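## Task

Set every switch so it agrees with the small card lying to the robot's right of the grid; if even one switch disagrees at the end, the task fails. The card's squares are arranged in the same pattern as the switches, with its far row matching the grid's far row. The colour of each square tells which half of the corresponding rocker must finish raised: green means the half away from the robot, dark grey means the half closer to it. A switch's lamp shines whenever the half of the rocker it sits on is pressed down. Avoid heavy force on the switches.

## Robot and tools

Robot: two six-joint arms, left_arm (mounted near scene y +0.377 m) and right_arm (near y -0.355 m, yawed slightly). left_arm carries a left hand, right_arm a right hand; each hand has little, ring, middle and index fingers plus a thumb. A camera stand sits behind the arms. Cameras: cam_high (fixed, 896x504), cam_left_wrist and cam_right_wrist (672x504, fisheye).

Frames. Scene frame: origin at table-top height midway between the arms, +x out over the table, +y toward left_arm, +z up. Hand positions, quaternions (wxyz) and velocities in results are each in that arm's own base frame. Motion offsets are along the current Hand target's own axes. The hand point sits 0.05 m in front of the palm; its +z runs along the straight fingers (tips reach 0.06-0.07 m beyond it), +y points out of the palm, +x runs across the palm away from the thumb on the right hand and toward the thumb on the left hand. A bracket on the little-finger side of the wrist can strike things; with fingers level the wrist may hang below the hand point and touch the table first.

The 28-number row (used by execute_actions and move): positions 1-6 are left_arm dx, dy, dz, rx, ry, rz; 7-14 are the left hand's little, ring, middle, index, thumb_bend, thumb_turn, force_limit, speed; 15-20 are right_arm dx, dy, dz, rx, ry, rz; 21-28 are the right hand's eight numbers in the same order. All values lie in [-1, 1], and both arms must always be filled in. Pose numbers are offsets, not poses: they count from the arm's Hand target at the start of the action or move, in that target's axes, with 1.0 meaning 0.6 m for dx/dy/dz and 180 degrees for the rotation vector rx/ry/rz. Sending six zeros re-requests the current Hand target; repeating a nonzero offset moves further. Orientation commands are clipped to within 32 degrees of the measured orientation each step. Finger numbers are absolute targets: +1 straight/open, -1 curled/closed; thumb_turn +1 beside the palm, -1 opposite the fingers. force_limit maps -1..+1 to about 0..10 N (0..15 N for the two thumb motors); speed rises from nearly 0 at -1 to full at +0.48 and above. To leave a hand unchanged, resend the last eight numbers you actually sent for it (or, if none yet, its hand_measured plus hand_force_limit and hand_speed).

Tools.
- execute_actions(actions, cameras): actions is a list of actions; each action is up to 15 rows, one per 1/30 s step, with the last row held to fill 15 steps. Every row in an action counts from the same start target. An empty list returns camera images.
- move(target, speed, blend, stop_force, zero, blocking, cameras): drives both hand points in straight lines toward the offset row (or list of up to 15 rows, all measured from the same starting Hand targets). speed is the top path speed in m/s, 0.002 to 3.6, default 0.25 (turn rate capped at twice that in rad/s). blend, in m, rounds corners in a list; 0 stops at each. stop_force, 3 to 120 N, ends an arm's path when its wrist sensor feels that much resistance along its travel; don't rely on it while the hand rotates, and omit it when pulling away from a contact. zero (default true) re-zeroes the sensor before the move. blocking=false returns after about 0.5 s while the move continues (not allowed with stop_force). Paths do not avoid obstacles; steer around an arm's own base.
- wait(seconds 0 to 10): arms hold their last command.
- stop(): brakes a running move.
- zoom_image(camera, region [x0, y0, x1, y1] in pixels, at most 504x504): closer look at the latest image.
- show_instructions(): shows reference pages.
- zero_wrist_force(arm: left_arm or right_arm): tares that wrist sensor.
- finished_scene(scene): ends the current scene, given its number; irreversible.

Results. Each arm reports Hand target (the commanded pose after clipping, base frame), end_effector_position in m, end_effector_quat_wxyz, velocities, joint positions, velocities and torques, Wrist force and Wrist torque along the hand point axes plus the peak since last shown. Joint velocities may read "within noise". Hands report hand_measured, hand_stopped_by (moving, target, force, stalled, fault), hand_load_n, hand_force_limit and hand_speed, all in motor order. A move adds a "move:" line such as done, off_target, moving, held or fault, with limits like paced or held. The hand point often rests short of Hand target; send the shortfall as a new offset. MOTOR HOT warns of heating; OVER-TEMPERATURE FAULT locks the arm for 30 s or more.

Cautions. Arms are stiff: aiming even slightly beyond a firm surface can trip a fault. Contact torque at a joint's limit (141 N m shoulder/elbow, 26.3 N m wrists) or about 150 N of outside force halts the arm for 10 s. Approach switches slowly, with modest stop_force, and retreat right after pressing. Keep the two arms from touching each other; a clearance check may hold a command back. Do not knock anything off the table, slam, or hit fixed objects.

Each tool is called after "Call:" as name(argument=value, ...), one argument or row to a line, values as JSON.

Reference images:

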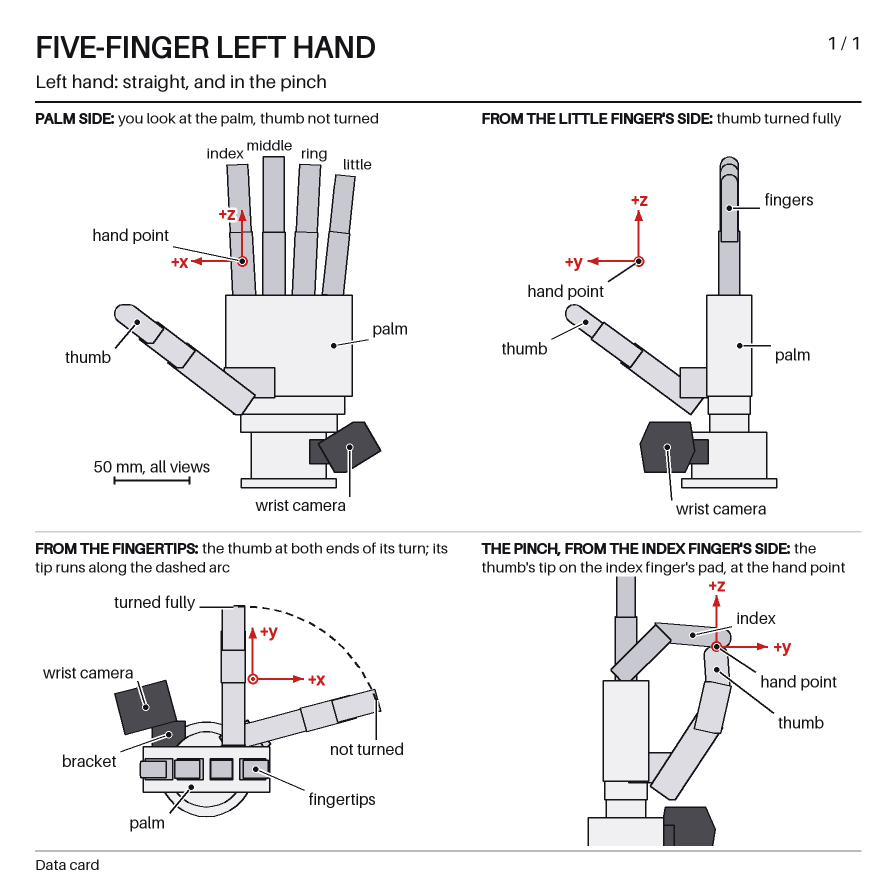

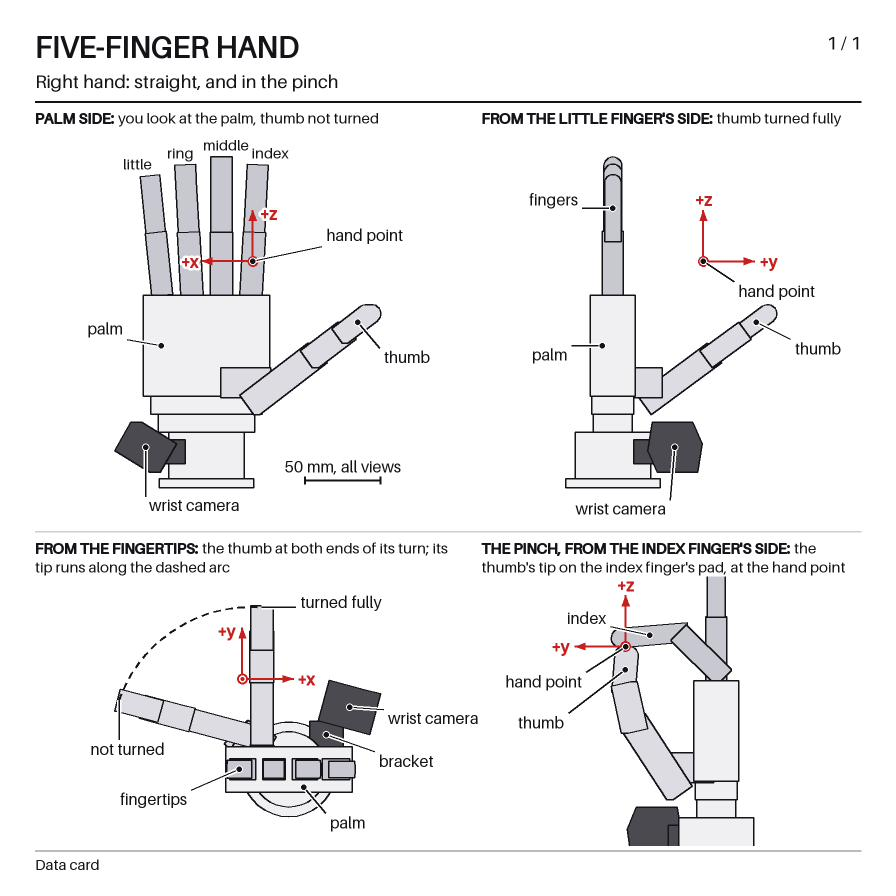

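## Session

Call:
execute_actions(
  actions=[],
)

Call:
zoom_image(
  camera="cam_high",
  region=[170, 0, 674, 290],
)

Scene clock: 0.00 s.
left_arm: end_effector_position=(+0.3411, -0.5209, +0.2864) hand_measured=(+1.000, +1.000, +1.000, +1.000, +1.000, +1.000) hand_load_n=(+0.0, +0.0, +0.0, +0.0, +0.0, +0.0) hand_stopped_by=(target, target, target, target, target, target) hand_force_limit=0.00 hand_speed=-0.80 end_effector_quat_wxyz=(+0.174, -0.451, +0.630, -0.608) | right_arm: end_effector_position=(+0.5031, -0.1278, +0.2410) hand_measured=(+1.000, +1.000, +1.000, +1.000, +1.000, +1.000) hand_load_n=(+0.0, +0.0, +0.0, +0.0, +0.0, +0.0) hand_stopped_by=(target, target, target, target, target, target) hand_force_limit=0.00 hand_speed=-0.80 end_effector_quat_wxyz=(+0.071, +0.180, +0.851, -0.487)
Joint positions: left_arm=[2.434 -1.578 -1.842 3.22 -1.606 2.792] | right_arm=[-0.147 -1.138 1.464 1.107 2.595 -1.378]
Joint velocities: within noise
Joint torques (N m): no reading
Wrist force (N): no reading
Wrist torque (N m): no reading
Wrist force, peak (N): no reading
Hand target: left_arm +0.3411, -0.5209, +0.2864; +0.174, -0.451, +0.630, -0.608 | right_arm +0.5031, -0.1278, +0.2410; +0.071, +0.180, +0.851, -0.487

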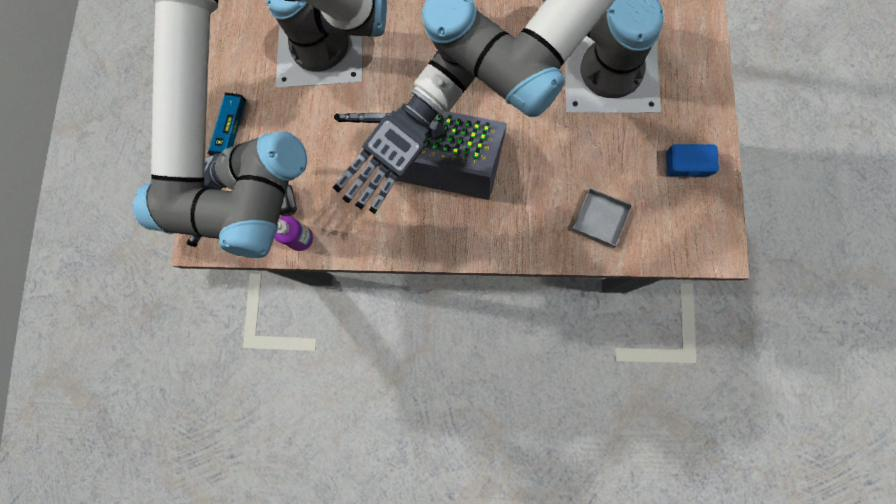

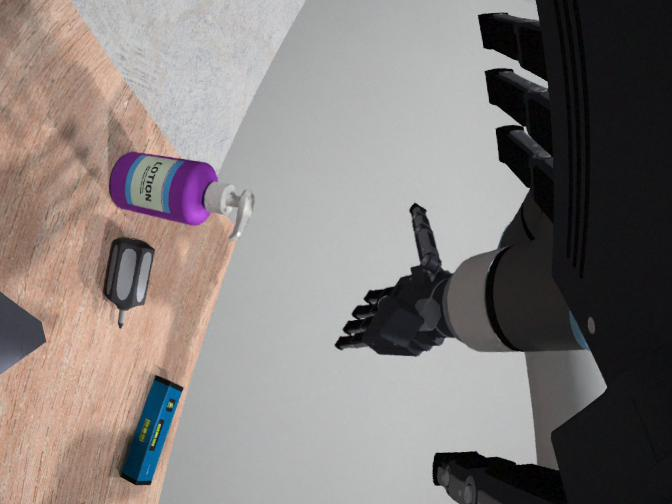

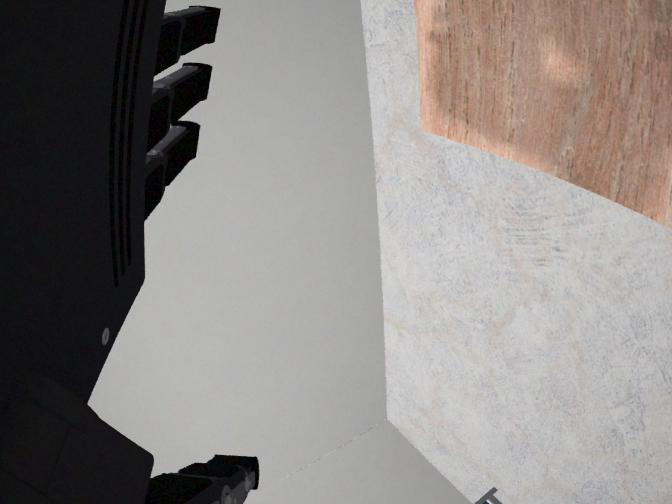

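Scaled by 1.000.

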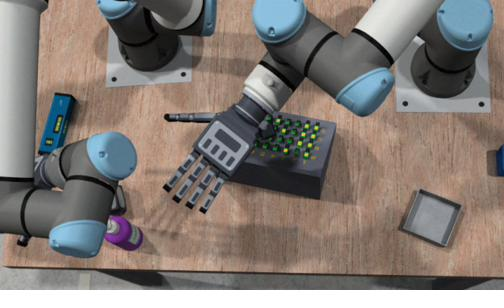

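Call:
move(
  target=[
    [0.0439,-0.1231,-0.0267,0,0,0,1,1,1,1,1,1,0,-0.8,-0.0494,-0.1339,-0.0855,0,0,0,-1,-1,-1,1,1,1,0,0.2],
    [-0.4788,-0.3435,-0.3203,0,0,0,1,1,1,1,1,1,0,-0.8,-0.0494,-0.1339,-0.0855,0,0,0,-1,-1,-1,1,1,1,0,0.2],
    [-0.9127,-0.3521,-0.9946,0,0,0,1,1,1,1,1,1,0,-0.8,0.1972,-0.2385,-0.3223,0,0,0,-1,-1,-1,1,1,1,0,0.2],
    [-0.9127,-0.3521,-0.9946,0,0,0,1,1,1,1,1,1,0,-0.8,0.6747,-0.0533,-0.5920,-0.1767,0.2970,0.3338,-1,-1,-1,1,1,1,0,0.2],
  ],
  speed=0.35,
  blend=0.03,
  cameras=["cam_high","cam_right_wrist"],
)

Call:
zoom_image(
  camera="cam_high",
  region=[390, 95, 520, 205],
)

Call:
zoom_image(
  camera="cam_right_wrist",
  region=[400, 0, 672, 270],
)

Scene clock: 54.40 s.
left_arm: end_effector_position=(+0.3556, +0.0228, +0.4203) hand_measured=(+1.000, +1.000, +1.000, +1.000, +1.000, +1.000) hand_load_n=(+0.0, +0.0, +0.0, +0.0, +0.0, -0.5) hand_stopped_by=(target, target, target, target, target, target) hand_force_limit=0.00 hand_speed=-0.80 end_effector_quat_wxyz=(+0.174, -0.450, +0.630, -0.608) | right_arm: end_effector_position=(+0.4746, -0.1041, +0.3560) hand_measured=(-1.000, -1.000, -1.000, +1.000, +1.000, +1.000) hand_load_n=(-0.5, +0.0, +0.0, +0.0, +0.0, +0.0) hand_stopped_by=(target, target, target, target, target, target) hand_force_limit=0.00 hand_speed=0.20 end_effector_quat_wxyz=(+0.072, +0.179, +0.852, -0.487)
Joint positions: left_arm=[4.421 -1.136 -1.864 3.502 0.428 2.337] | right_arm=[-0.102 -1.25 1.339 1.414 2.599 -1.297]
Joint torques (N m): left_arm=[-10.25 13.43 35.08 2.51 1.09 -2.14] | right_arm=[-11.66 -18.26 -29.11 -0.21 -0.47 -1.46]
Wrist force (N): left_arm=[-0.1 0.0 -0.2] | right_arm=[0.1 0.3 0.0]
Wrist torque (N m): left_arm=[0.05 0.03 0.12] | right_arm=[0.10 -0.01 0.04]
Wrist force, peak (N): left_arm=[-0.6 1.2 0.0] | right_arm=[2.5 -1.7 -3.1]
Hand target: left_arm +0.3556, +0.0228, +0.4203; +0.174, -0.451, +0.630, -0.608 (not the last commanded pose) | right_arm +0.4746, -0.1041, +0.3560; +0.072, +0.179, +0.852, -0.487 (not the last commanded pose)
Off the commanded pose: left_arm 0.297 m, 0 deg | right_arm 0.496 m, 87 deg.
move: held (right_arm; a check stopped the path), off_target (left_arm; braked when a check withheld steps of right_arm); path passed 2 of 4 targets; limits=held
pose unreachable (right arm): on one or more control steps of this call, first in action 0 (counted from 0), this arm could not follow its commanded pose, so it was not sent that pose on those steps. It may still have moved: this result reports where it is.
cause: moving toward the commanded pose would bring two parts of the arm too close to each other (joints 4 (wrist 1) to 6 (wrist 3) lie between them).
Images, in order (width x height): cam_high 896x504, cam_right_wrist 672x504.

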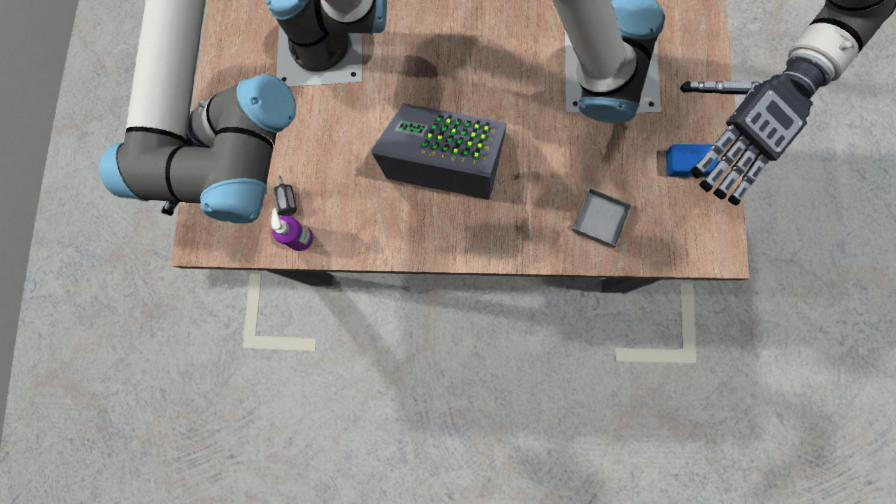

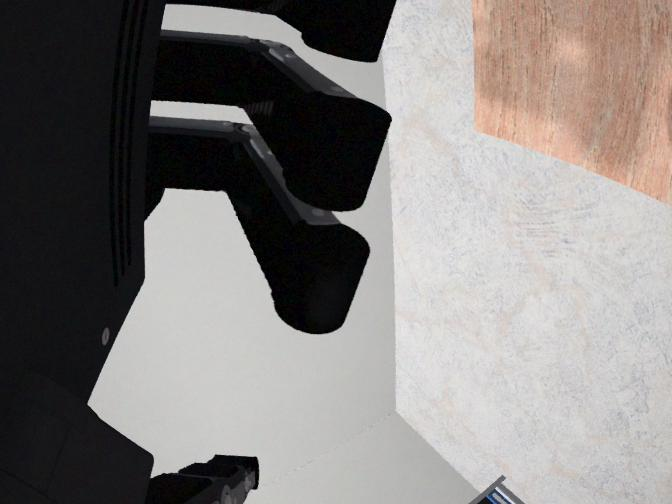

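Scaled by 3.877 from the camera's 896x504 image, which has a finer 1280x720 frame.

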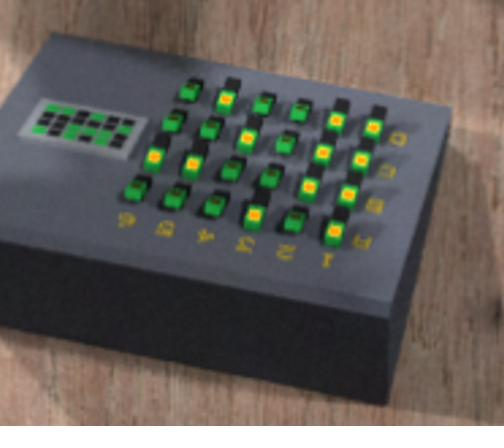

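Scaled by 1.853 from the camera's 672x504 image, which has a finer 960x720 frame.

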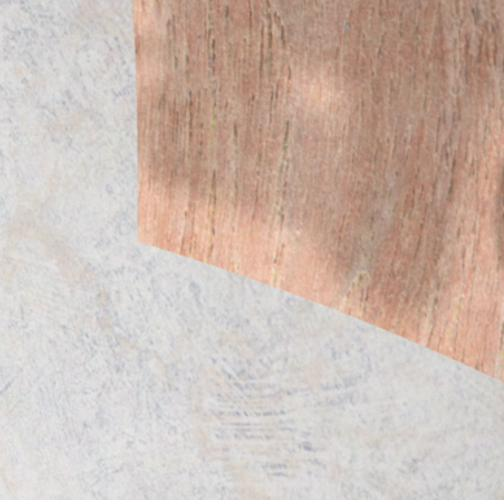

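Call:
zoom_image(
  camera="cam_high",
  region=[390, 115, 435, 145],
)

Call:
zoom_image(
  camera="cam_high",
  region=[415, 105, 505, 175],
)

Scaled by 11.200 from the camera's 896x504 image, which has a finer 1280x720 frame.

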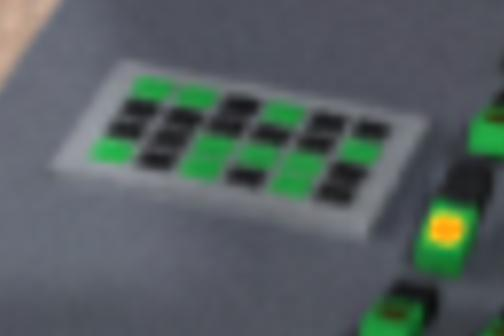

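Scaled by 5.600 from the camera's 896x504 image, which has a finer 1280x720 frame.

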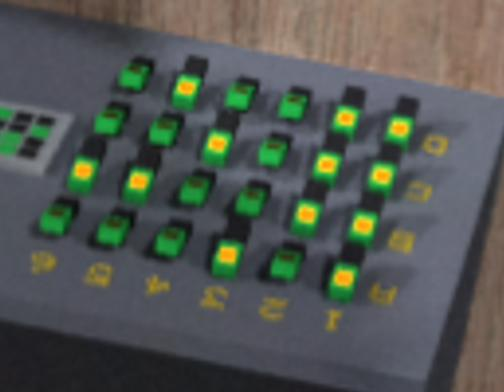

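Call:
move(
  target=[
    [0,0,0,0,0,0,1,1,1,1,1,1,0,-0.8,0.0868,0.0708,-0.2377,-0.1767,0.2970,0.3338,-1,-1,-1,1,1,1,0,0.2],
    [0,0,0,0,0,0,1,1,1,1,1,1,0,-0.8,0.6783,0.1003,-0.4627,-0.1767,0.2970,0.3338,-1,-1,-1,1,1,1,0,0.2],
  ],
  speed=0.4,
  blend=0.03,
  cameras=["cam_high","cam_right_wrist"],
)

Call:
zoom_image(
  camera="cam_right_wrist",
  region=[400, 0, 672, 270],
)

Scene clock: 101.97 s.
left_arm: end_effector_position=(+0.3556, +0.0228, +0.4203) hand_measured=(+1.000, +1.000, +1.000, +1.000, +1.000, +1.000) hand_load_n=(+0.0, +0.0, +0.0, +0.0, +0.0, +0.0) hand_stopped_by=(target, target, target, target, target, target) hand_force_limit=0.00 hand_speed=-0.80 end_effector_quat_wxyz=(+0.174, -0.451, +0.630, -0.608) | right_arm: end_effector_position=(+0.1349, +0.2568, +0.3298) hand_measured=(-1.000, -1.000, -1.000, +1.000, +1.000, +1.000) hand_load_n=(+0.0, +0.0, +0.0, +0.0, +0.0, +0.0) hand_stopped_by=(target, target, target, target, target, target) hand_force_limit=0.00 hand_speed=0.20 end_effector_quat_wxyz=(-0.031, +0.724, +0.689, -0.030)
Joint positions: left_arm=[4.421 -1.136 -1.864 3.503 0.428 2.336] | right_arm=[0.792 -1.612 1.634 1.607 1.506 0.841]
Joint torques (N m): left_arm=[-9.05 14.51 23.18 2.46 -1.98 -2.1] | right_arm=[11.18 -4.24 -30.27 -0.08 2.06 0.86]
Wrist force (N): left_arm=[-0.4 0.1 -0.3] | right_arm=[-0.4 -0.4 0.7]
Wrist torque (N m): left_arm=[0.06 0.07 0.10] | right_arm=[0.12 0.00 -0.26]
Wrist force, peak (N): left_arm=[-0.4 0.4 -0.4] | right_arm=[0.0 -1.6 1.2]
Hand target: left_arm +0.3556, +0.0228, +0.4203; +0.174, -0.451, +0.630, -0.608 | right_arm +0.1349, +0.2568, +0.3298; -0.031, +0.724, +0.688, -0.030
Off the commanded pose: left_arm 0.000 m, 0 deg | right_arm 0.000 m, 0 deg.
move: done
Images, in order (width x height): cam_high 896x504, cam_right_wrist 672x504.

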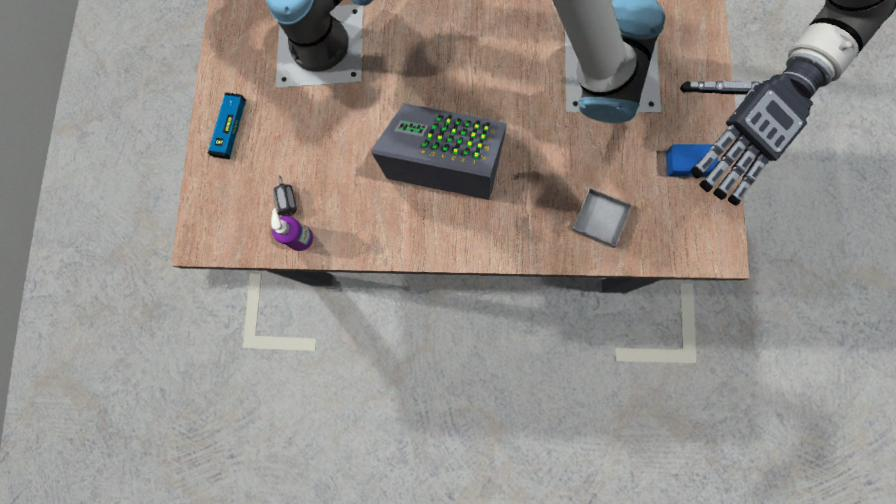

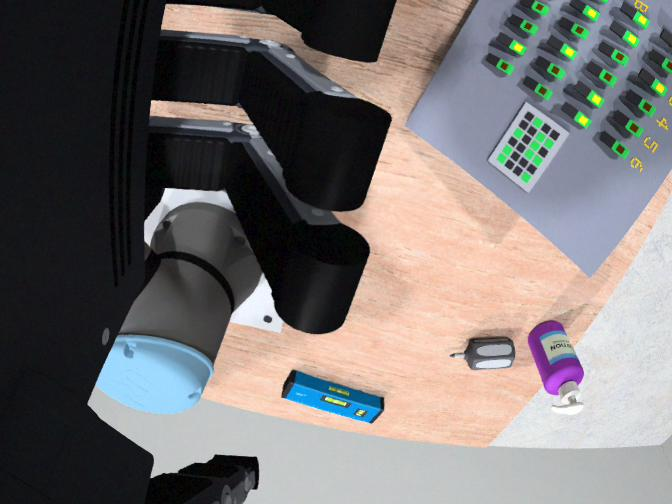

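Scaled by 1.853 from the camera's 672x504 image, which has a finer 960x720 frame.

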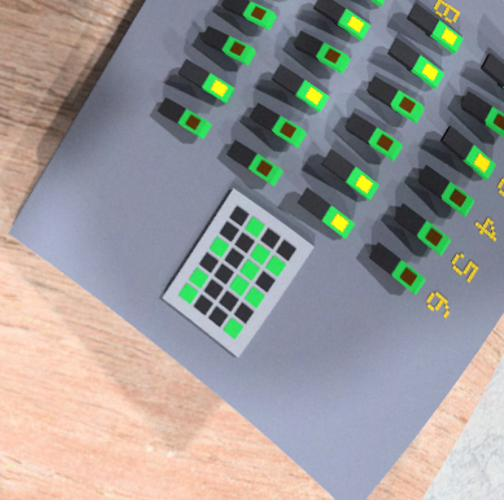

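Call:
zoom_image(
  camera="cam_right_wrist",
  region=[480, 90, 580, 200],
)

Call:
zoom_image(
  camera="cam_right_wrist",
  region=[470, 0, 672, 180],
)

Scaled by 4.582 from the camera's 672x504 image, which has a finer 960x720 frame.

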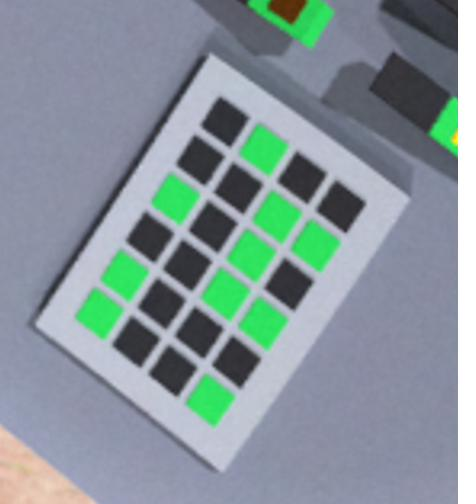

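Scaled by 2.495 from the camera's 672x504 image, which has a finer 960x720 frame.

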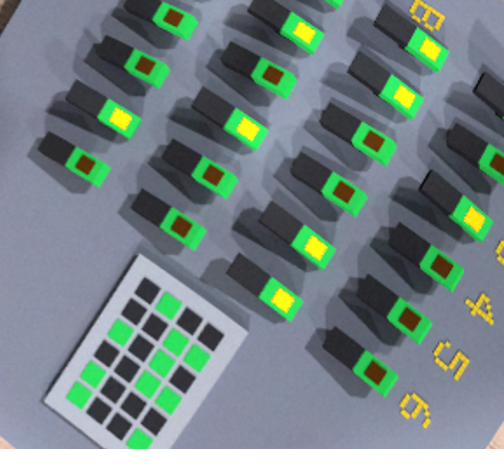

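Call:
move(
  target=[
    [0,0,0,0,0,0,1,1,1,1,1,1,0,-0.8,0.1452,0.1955,0.2500,-0.2377,-0.0186,0.0634,-1,-1,-1,1,1,1,0,0.2],
  ],
  speed=0.3,
  cameras=["cam_high"],
)

Call:
zoom_image(
  camera="cam_high",
  region=[415, 95, 505, 165],
)

Scene clock: 264.70 s.
left_arm: end_effector_position=(+0.3556, +0.0228, +0.4203) hand_measured=(+1.000, +1.000, +1.000, +1.000, +1.000, +1.000) hand_load_n=(+0.0, +0.0, +0.0, +0.0, +0.0, +0.0) hand_stopped_by=(target, target, target, target, target, target) hand_force_limit=0.00 hand_speed=-0.80 end_effector_quat_wxyz=(+0.174, -0.451, +0.630, -0.608) | right_arm: end_effector_position=(+0.1476, +0.2670, +0.3102) hand_measured=(-1.000, -1.000, -1.000, +1.000, +1.000, +1.000) hand_load_n=(+0.0, +0.0, +0.0, +0.0, +0.0, +0.0) hand_stopped_by=(target, target, target, target, target, target) hand_force_limit=0.00 hand_speed=0.20 end_effector_quat_wxyz=(+0.003, +0.732, +0.681, -0.002)
Joint positions: left_arm=[4.421 -1.136 -1.864 3.503 0.428 2.336] | right_arm=[0.849 -1.581 1.652 1.504 1.575 0.922]
Joint torques (N m): left_arm=[-9.78 13.66 15.85 2.47 -1.94 -2] | right_arm=[-11.37 -29.44 -28.85 4.44 -1.96 -1.43]
Wrist force (N): left_arm=[-0.4 0.2 -0.1] | right_arm=[0.0 -0.1 0.7]
Wrist torque (N m): left_arm=[0.06 0.08 0.10] | right_arm=[0.21 -0.08 -0.18]
Wrist force, peak (N): left_arm=[-0.2 0.5 -0.4] | right_arm=[1.5 0.0 3.7]
Hand target: left_arm +0.3556, +0.0228, +0.4203; +0.174, -0.451, +0.630, -0.608 | right_arm +0.1476, +0.2669, +0.3102; +0.002, +0.732, +0.681, -0.002 (not the last commanded pose)
Off the commanded pose: left_arm 0.000 m, 0 deg | right_arm 0.184 m, 39 deg.
move: held (right_arm; a check stopped the path); limits=held
pose unreachable (right arm): on one or more control steps of this call, first in action 0 (counted from 0), this arm could not follow its commanded pose, so it was not sent that pose on those steps. It may still have moved: this result reports where it is.
cause: moving toward the commanded pose would bring a part of the arm too close to another arm (a part of this arm just beyond joint 4 (wrist 1) and a part of the left arm just beyond its joint 2 (shoulder lift), where that arm would come to rest).
Images, in order (width x height): cam_high 896x504.

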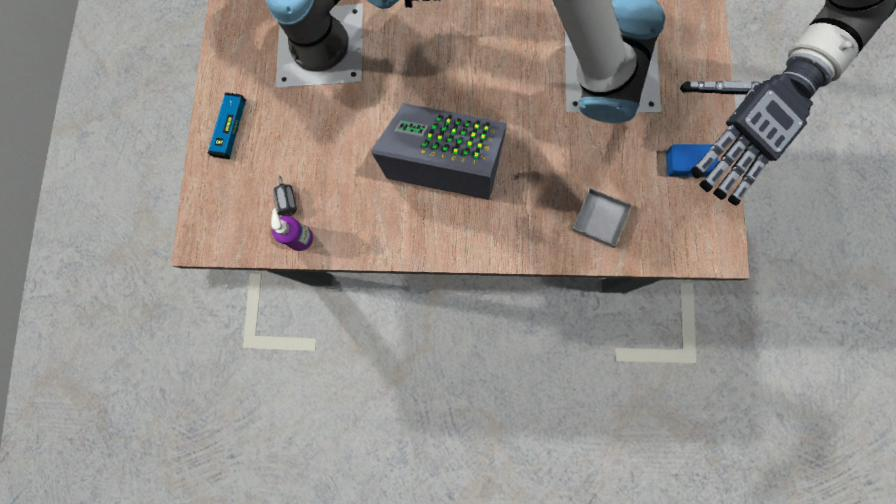

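Scaled by 5.600 from the camera's 896x504 image, which has a finer 1280x720 frame.

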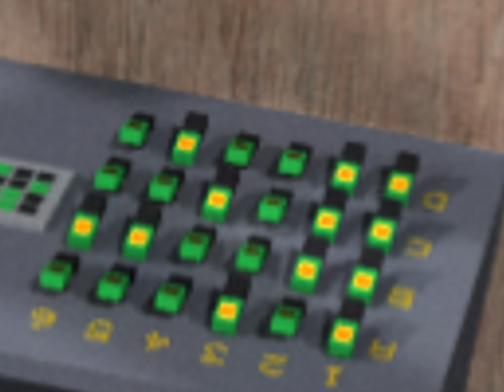

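Call:
move(
  target=[
    [-0.5095,-0.1362,-0.2103,0,0,0,1,1,1,1,1,1,0,-0.8,0,0,0,0,0,0,-1,-1,-1,1,1,1,0,0.2],
    [-0.5095,-0.1362,-0.2103,0,0,0,1,1,1,1,1,1,0,-0.8,0.1318,0.15,0.2325,-0.2102,-0.0173,0.0561,-1,-1,-1,1,1,1,0,0.2],
  ],
  speed=0.3,
  cameras=["cam_high"],
)

Call:
zoom_image(
  camera="cam_high",
  region=[415, 95, 505, 165],
)

Scene clock: 295.27 s.
left_arm: end_effector_position=(+0.4511, +0.3498, +0.4202) hand_measured=(+1.000, +1.000, +1.000, +1.000, +1.000, +1.000) hand_load_n=(+0.0, +0.0, +0.0, +0.0, +0.0, -0.5) hand_stopped_by=(target, target, target, target, target, target) hand_force_limit=0.00 hand_speed=-0.80 end_effector_quat_wxyz=(+0.174, -0.451, +0.630, -0.608) | right_arm: end_effector_position=(+0.2431, +0.3383, +0.1704) hand_measured=(-1.000, -1.000, -1.000, +1.000, +1.000, +1.000) hand_load_n=(+0.0, +0.0, +0.0, +0.0, +0.0, +0.0) hand_stopped_by=(target, target, target, target, target, target) hand_force_limit=0.00 hand_speed=0.20 end_effector_quat_wxyz=(+0.258, +0.748, +0.579, +0.199)
Joint positions: left_arm=[4.425 -1.958 -1.063 3.519 0.432 2.341] | right_arm=[1.117 -1.168 1.726 0.859 2.219 1.319]
Joint torques (N m): left_arm=[-10.72 29.28 35.14 -1.56 1.09 2.05] | right_arm=[11.48 -19.44 -27.29 -0.22 2.97 0.61]
Wrist force (N): left_arm=[-0.3 -0.1 -0.2] | right_arm=[-0.9 -1.4 0.6]
Wrist torque (N m): left_arm=[0.03 0.06 -0.04] | right_arm=[0.16 0.11 -0.39]
Wrist force, peak (N): left_arm=[-1.3 -0.1 -0.9] | right_arm=[-0.4 -1.8 1.5]
Hand target: left_arm +0.4511, +0.3498, +0.4202; +0.174, -0.451, +0.630, -0.608 | right_arm +0.2431, +0.3384, +0.1703; +0.258, +0.748, +0.579, +0.199
Off the commanded pose: left_arm 0.000 m, 0 deg | right_arm 0.000 m, 0 deg.
move: done
Images, in order (width x height): cam_high 896x504.

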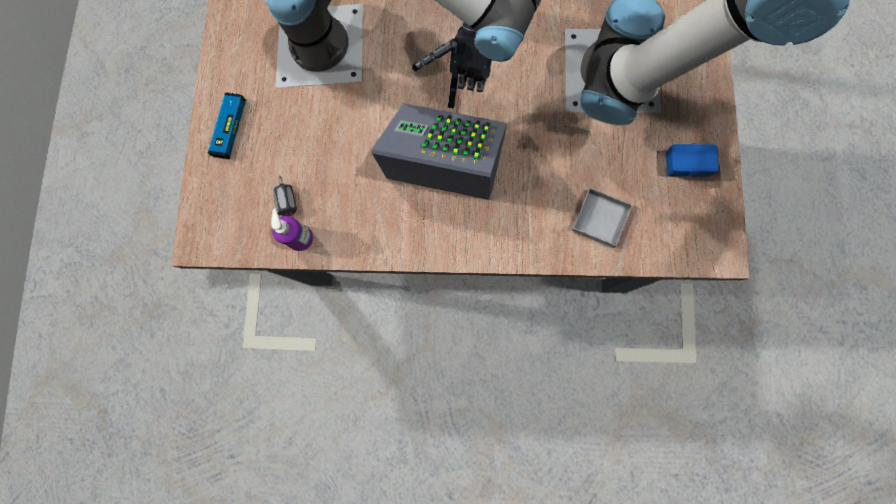

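Scaled by 5.600 from the camera's 896x504 image, which has a finer 1280x720 frame.

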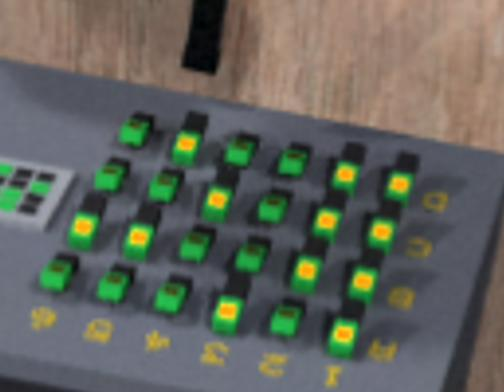

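Call:
move(
  target=[
    [0,0,0,0,0,0,1,1,1,1,1,1,0,-0.8,0,0,0.0233,0,0,0,-1,-1,-1,1,1,1,0,0.2],
  ],
  speed=0.06,
)

Call:
move(
  target=[
    [0,0,0,0,0,0,1,1,1,1,1,1,0,-0.8,0,0,0.0225,0,0,0,-1,-1,-1,1,1,1,0,0.2],
  ],
  speed=0.005,
  stop_force=9,
  cameras=["cam_high"],
)

Call:
zoom_image(
  camera="cam_high",
  region=[420, 100, 500, 165],
)

Scene clock: 307.30 s.
left_arm: end_effector_position=(+0.4511, +0.3498, +0.4202) hand_measured=(+1.000, +1.000, +1.000, +1.000, +1.000, +1.000) hand_load_n=(+0.0, +0.0, +0.0, +0.0, +0.0, -0.5) hand_stopped_by=(target, target, target, target, target, target) hand_force_limit=0.00 hand_speed=-0.80 end_effector_quat_wxyz=(+0.174, -0.451, +0.630, -0.608) | right_arm: end_effector_position=(+0.2514, +0.3362, +0.1594) hand_measured=(-1.000, -1.000, -1.000, +1.000, +1.000, +1.000) hand_load_n=(+0.0, +0.0, +0.0, +0.0, +0.0, +0.0) hand_stopped_by=(target, target, target, target, target, target) hand_force_limit=0.00 hand_speed=0.20 end_effector_quat_wxyz=(+0.258, +0.748, +0.579, +0.199)
Joint positions: left_arm=[4.425 -1.958 -1.063 3.519 0.432 2.341] | right_arm=[1.097 -1.158 1.74 0.82 2.216 1.294]
Joint torques (N m): left_arm=[-9.6 29.59 35.07 -1.47 1.02 2.17] | right_arm=[-10.83 -18.51 0.36 -0.08 -0.83 -1.88]
Wrist force (N): left_arm=[0.0 0.1 -0.3] | right_arm=[-0.7 -1.5 0.7]
Wrist torque (N m): left_arm=[0.05 0.02 -0.03] | right_arm=[0.13 0.07 -0.31]
Wrist force, peak (N): left_arm=[-0.4 0.2 -0.6] | right_arm=[-0.7 -1.7 1.0]
Hand target: left_arm +0.4511, +0.3498, +0.4202; +0.174, -0.451, +0.630, -0.608 | right_arm +0.2515, +0.3362, +0.1593; +0.258, +0.748, +0.579, +0.199
Off the commanded pose: left_arm 0.000 m, 0 deg | right_arm 0.000 m, 0 deg.
move: done

Scene clock: 310.80 s.
left_arm: end_effector_position=(+0.4511, +0.3498, +0.4202) hand_measured=(+1.000, +1.000, +1.000, +1.000, +1.000, +1.000) hand_load_n=(+0.0, +0.0, +0.0, +0.0, +0.0, -0.5) hand_stopped_by=(target, target, target, target, target, target) hand_force_limit=0.00 hand_speed=-0.80 end_effector_quat_wxyz=(+0.174, -0.451, +0.630, -0.608) | right_arm: end_effector_position=(+0.2573, +0.3347, +0.1516) hand_measured=(-1.000, -1.000, -1.000, +1.000, +1.000, +1.000) hand_load_n=(+0.0, +0.0, +0.0, +0.0, +0.0, +0.0) hand_stopped_by=(target, target, target, target, target, target) hand_force_limit=0.00 hand_speed=0.20 end_effector_quat_wxyz=(+0.258, +0.748, +0.579, +0.199)
Joint positions: left_arm=[4.425 -1.958 -1.063 3.519 0.432 2.341] | right_arm=[1.082 -1.15 1.749 0.792 2.213 1.275]
Joint torques (N m): left_arm=[-9.71 30.1 34.51 -1.41 1 2.06] | right_arm=[8.83 -40.85 -23.52 3.39 2.96 0.8]
Wrist force (N): left_arm=[-0.3 0.1 -0.6] | right_arm=[0.1 -1.6 -9.1]
Wrist torque (N m): left_arm=[0.07 0.05 -0.04] | right_arm=[0.72 0.10 -0.28]
Wrist force, peak (N): left_arm=[-0.3 0.1 -0.6] | right_arm=[-0.3 -1.7 -12.2]
Hand target: left_arm +0.4511, +0.3498, +0.4202; +0.174, -0.451, +0.630, -0.608 | right_arm +0.2573, +0.3347, +0.1516; +0.258, +0.748, +0.579, +0.199 (not the last commanded pose)
Off the commanded pose: left_arm 0.000 m, 0 deg | right_arm 0.004 m, 0 deg.
move: contact (right_arm)
Images, in order (width x height): cam_high 896x504.

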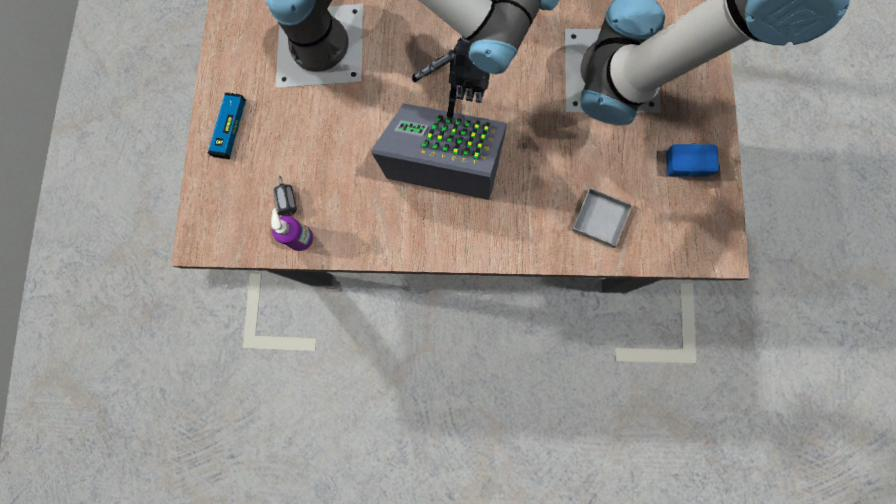

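Scaled by 6.300 from the camera's 896x504 image, which has a finer 1280x720 frame.

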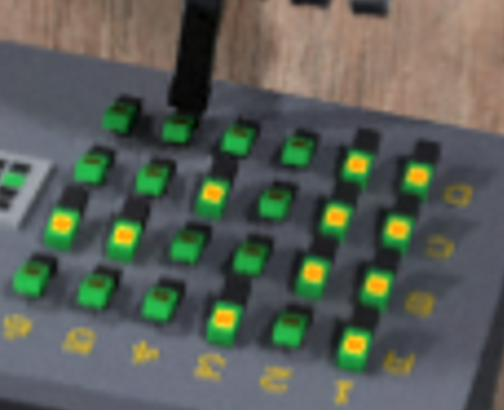

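Call:
move(
  target=[
    [0,0,0,0,0,0,1,1,1,1,1,1,0,-0.8,0,0,-0.0233,0,0,0,-1,-1,-1,1,1,1,0,0.2],
    [0,0,0,0,0,0,1,1,1,1,1,1,0,-0.8,0.0362,0.0268,-0.0233,0,0,0,-1,-1,-1,1,1,1,0,0.2],
    [0,0,0,0,0,0,1,1,1,1,1,1,0,-0.8,0.0362,0.0268,-0.0142,0,0,0,-1,-1,-1,1,1,1,0,0.2],
  ],
  speed=0.06,
  blend=0.004,
  cameras=["cam_high"],
)

Call:
zoom_image(
  camera="cam_high",
  region=[420, 100, 500, 165],
)

Call:
move(
  target=[
    [0,0,0,0,0,0,1,1,1,1,1,1,0,-0.8,0,0,0.0192,0,0,0,-1,-1,-1,1,1,1,0,0.2],
  ],
  speed=0.005,
  stop_force=10,
  cameras=["cam_high"],
)

Call:
zoom_image(
  camera="cam_high",
  region=[420, 100, 500, 165],
)

Scene clock: 337.13 s.
left_arm: end_effector_position=(+0.4511, +0.3498, +0.4202) hand_measured=(+1.000, +1.000, +1.000, +1.000, +1.000, +1.000) hand_load_n=(+0.0, +0.0, +0.0, +0.0, +0.0, -0.5) hand_stopped_by=(target, target, target, target, target, target) hand_force_limit=0.00 hand_speed=-0.80 end_effector_quat_wxyz=(+0.174, -0.451, +0.630, -0.608) | right_arm: end_effector_position=(+0.2697, +0.3537, +0.1682) hand_measured=(-1.000, -1.000, -1.000, +1.000, +1.000, +1.000) hand_load_n=(+0.0, +0.0, +0.0, +0.0, -0.5, +0.0) hand_stopped_by=(target, target, target, target, target, target) hand_force_limit=0.00 hand_speed=0.20 end_effector_quat_wxyz=(+0.258, +0.748, +0.579, +0.199)
Joint positions: left_arm=[4.425 -1.958 -1.063 3.519 0.432 2.341] | right_arm=[1.077 -1.128 1.663 0.852 2.212 1.269]
Joint torques (N m): left_arm=[-9.8 29.25 35.14 -1.5 0.89 2.16] | right_arm=[-11.35 -20.62 -27.63 -0.48 -1.17 -1.55]
Wrist force (N): left_arm=[-0.3 -0.1 -0.5] | right_arm=[-0.8 -1.3 0.7]
Wrist torque (N m): left_arm=[0.04 0.05 -0.04] | right_arm=[0.15 0.08 -0.33]
Wrist force, peak (N): left_arm=[-0.4 -0.1 -0.6] | right_arm=[-0.2 -1.5 -9.7]
Hand target: left_arm +0.4511, +0.3498, +0.4202; +0.174, -0.451, +0.630, -0.608 | right_arm +0.2700, +0.3538, +0.1682; +0.258, +0.748, +0.579, +0.199
Off the commanded pose: left_arm 0.000 m, 0 deg | right_arm 0.000 m, 0 deg.
move: done; blend cut to 0.0027 m at target 2
Images, in order (width x height): cam_high 896x504.

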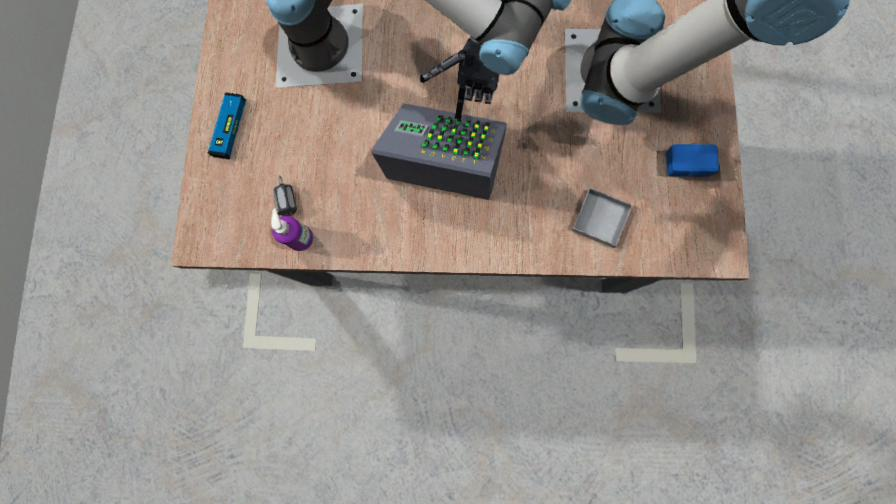

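Scaled by 6.300 from the camera's 896x504 image, which has a finer 1280x720 frame.

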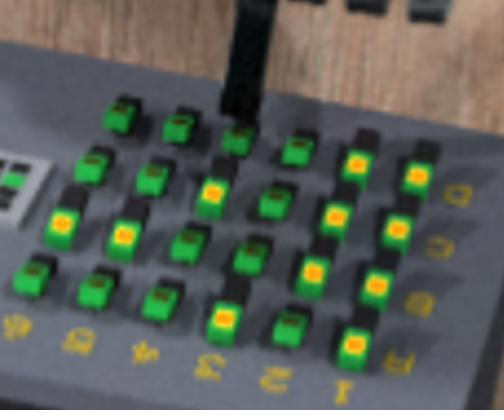

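Scene clock: 339.87 s.
left_arm: end_effector_position=(+0.4511, +0.3498, +0.4202) hand_measured=(+1.000, +1.000, +1.000, +1.000, +1.000, +1.000) hand_load_n=(+0.0, +0.0, +0.0, +0.0, +0.0, +0.0) hand_stopped_by=(target, target, target, target, target, target) hand_force_limit=0.00 hand_speed=-0.80 end_effector_quat_wxyz=(+0.174, -0.451, +0.630, -0.608) | right_arm: end_effector_position=(+0.2735, +0.3529, +0.1634) hand_measured=(-1.000, -1.000, -1.000, +1.000, +1.000, +1.000) hand_load_n=(+0.0, +0.0, +0.0, +0.0, +0.0, +0.0) hand_stopped_by=(target, target, target, target, target, target) hand_force_limit=0.00 hand_speed=0.20 end_effector_quat_wxyz=(+0.258, +0.748, +0.579, +0.199)
Joint positions: left_arm=[4.425 -1.958 -1.063 3.519 0.432 2.341] | right_arm=[1.068 -1.123 1.669 0.836 2.21 1.259]
Joint torques (N m): left_arm=[-9.64 29.89 35.18 -1.54 0.93 2.09] | right_arm=[9.23 -43.11 -24 3.32 3.25 0.84]
Wrist force (N): left_arm=[-0.2 0.0 -0.4] | right_arm=[-0.1 -1.4 -10.6]
Wrist torque (N m): left_arm=[0.04 0.04 -0.04] | right_arm=[0.87 0.14 -0.28]
Wrist force, peak (N): left_arm=[-0.5 -0.1 -0.5] | right_arm=[-0.3 -1.9 -13.7]
Hand target: left_arm +0.4511, +0.3498, +0.4202; +0.174, -0.451, +0.630, -0.608 | right_arm +0.2735, +0.3529, +0.1634; +0.258, +0.748, +0.579, +0.199 (not the last commanded pose)
Off the commanded pose: left_arm 0.000 m, 0 deg | right_arm 0.006 m, 0 deg.
move: contact (right_arm)
Images, in order (width x height): cam_high 896x504.

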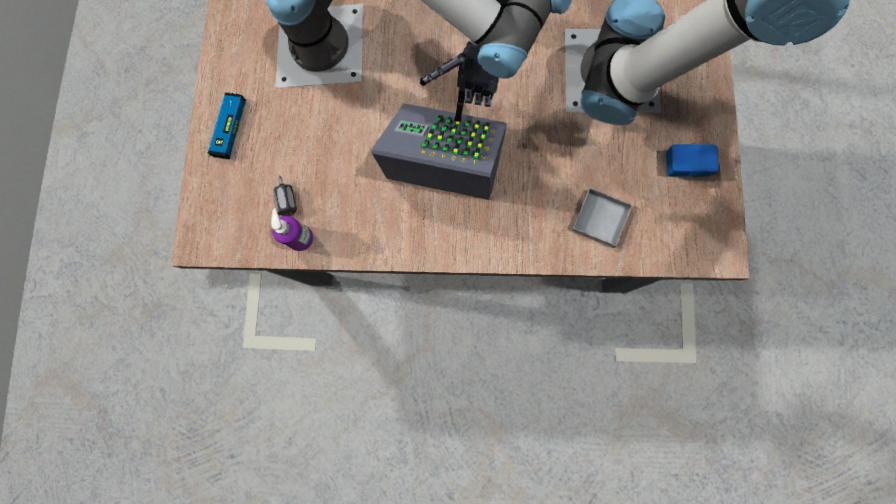

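Scaled by 6.300 from the camera's 896x504 image, which has a finer 1280x720 frame.

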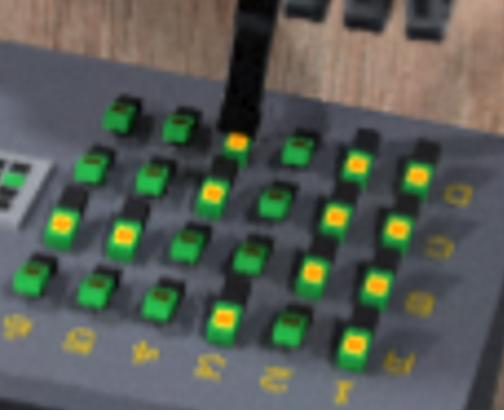

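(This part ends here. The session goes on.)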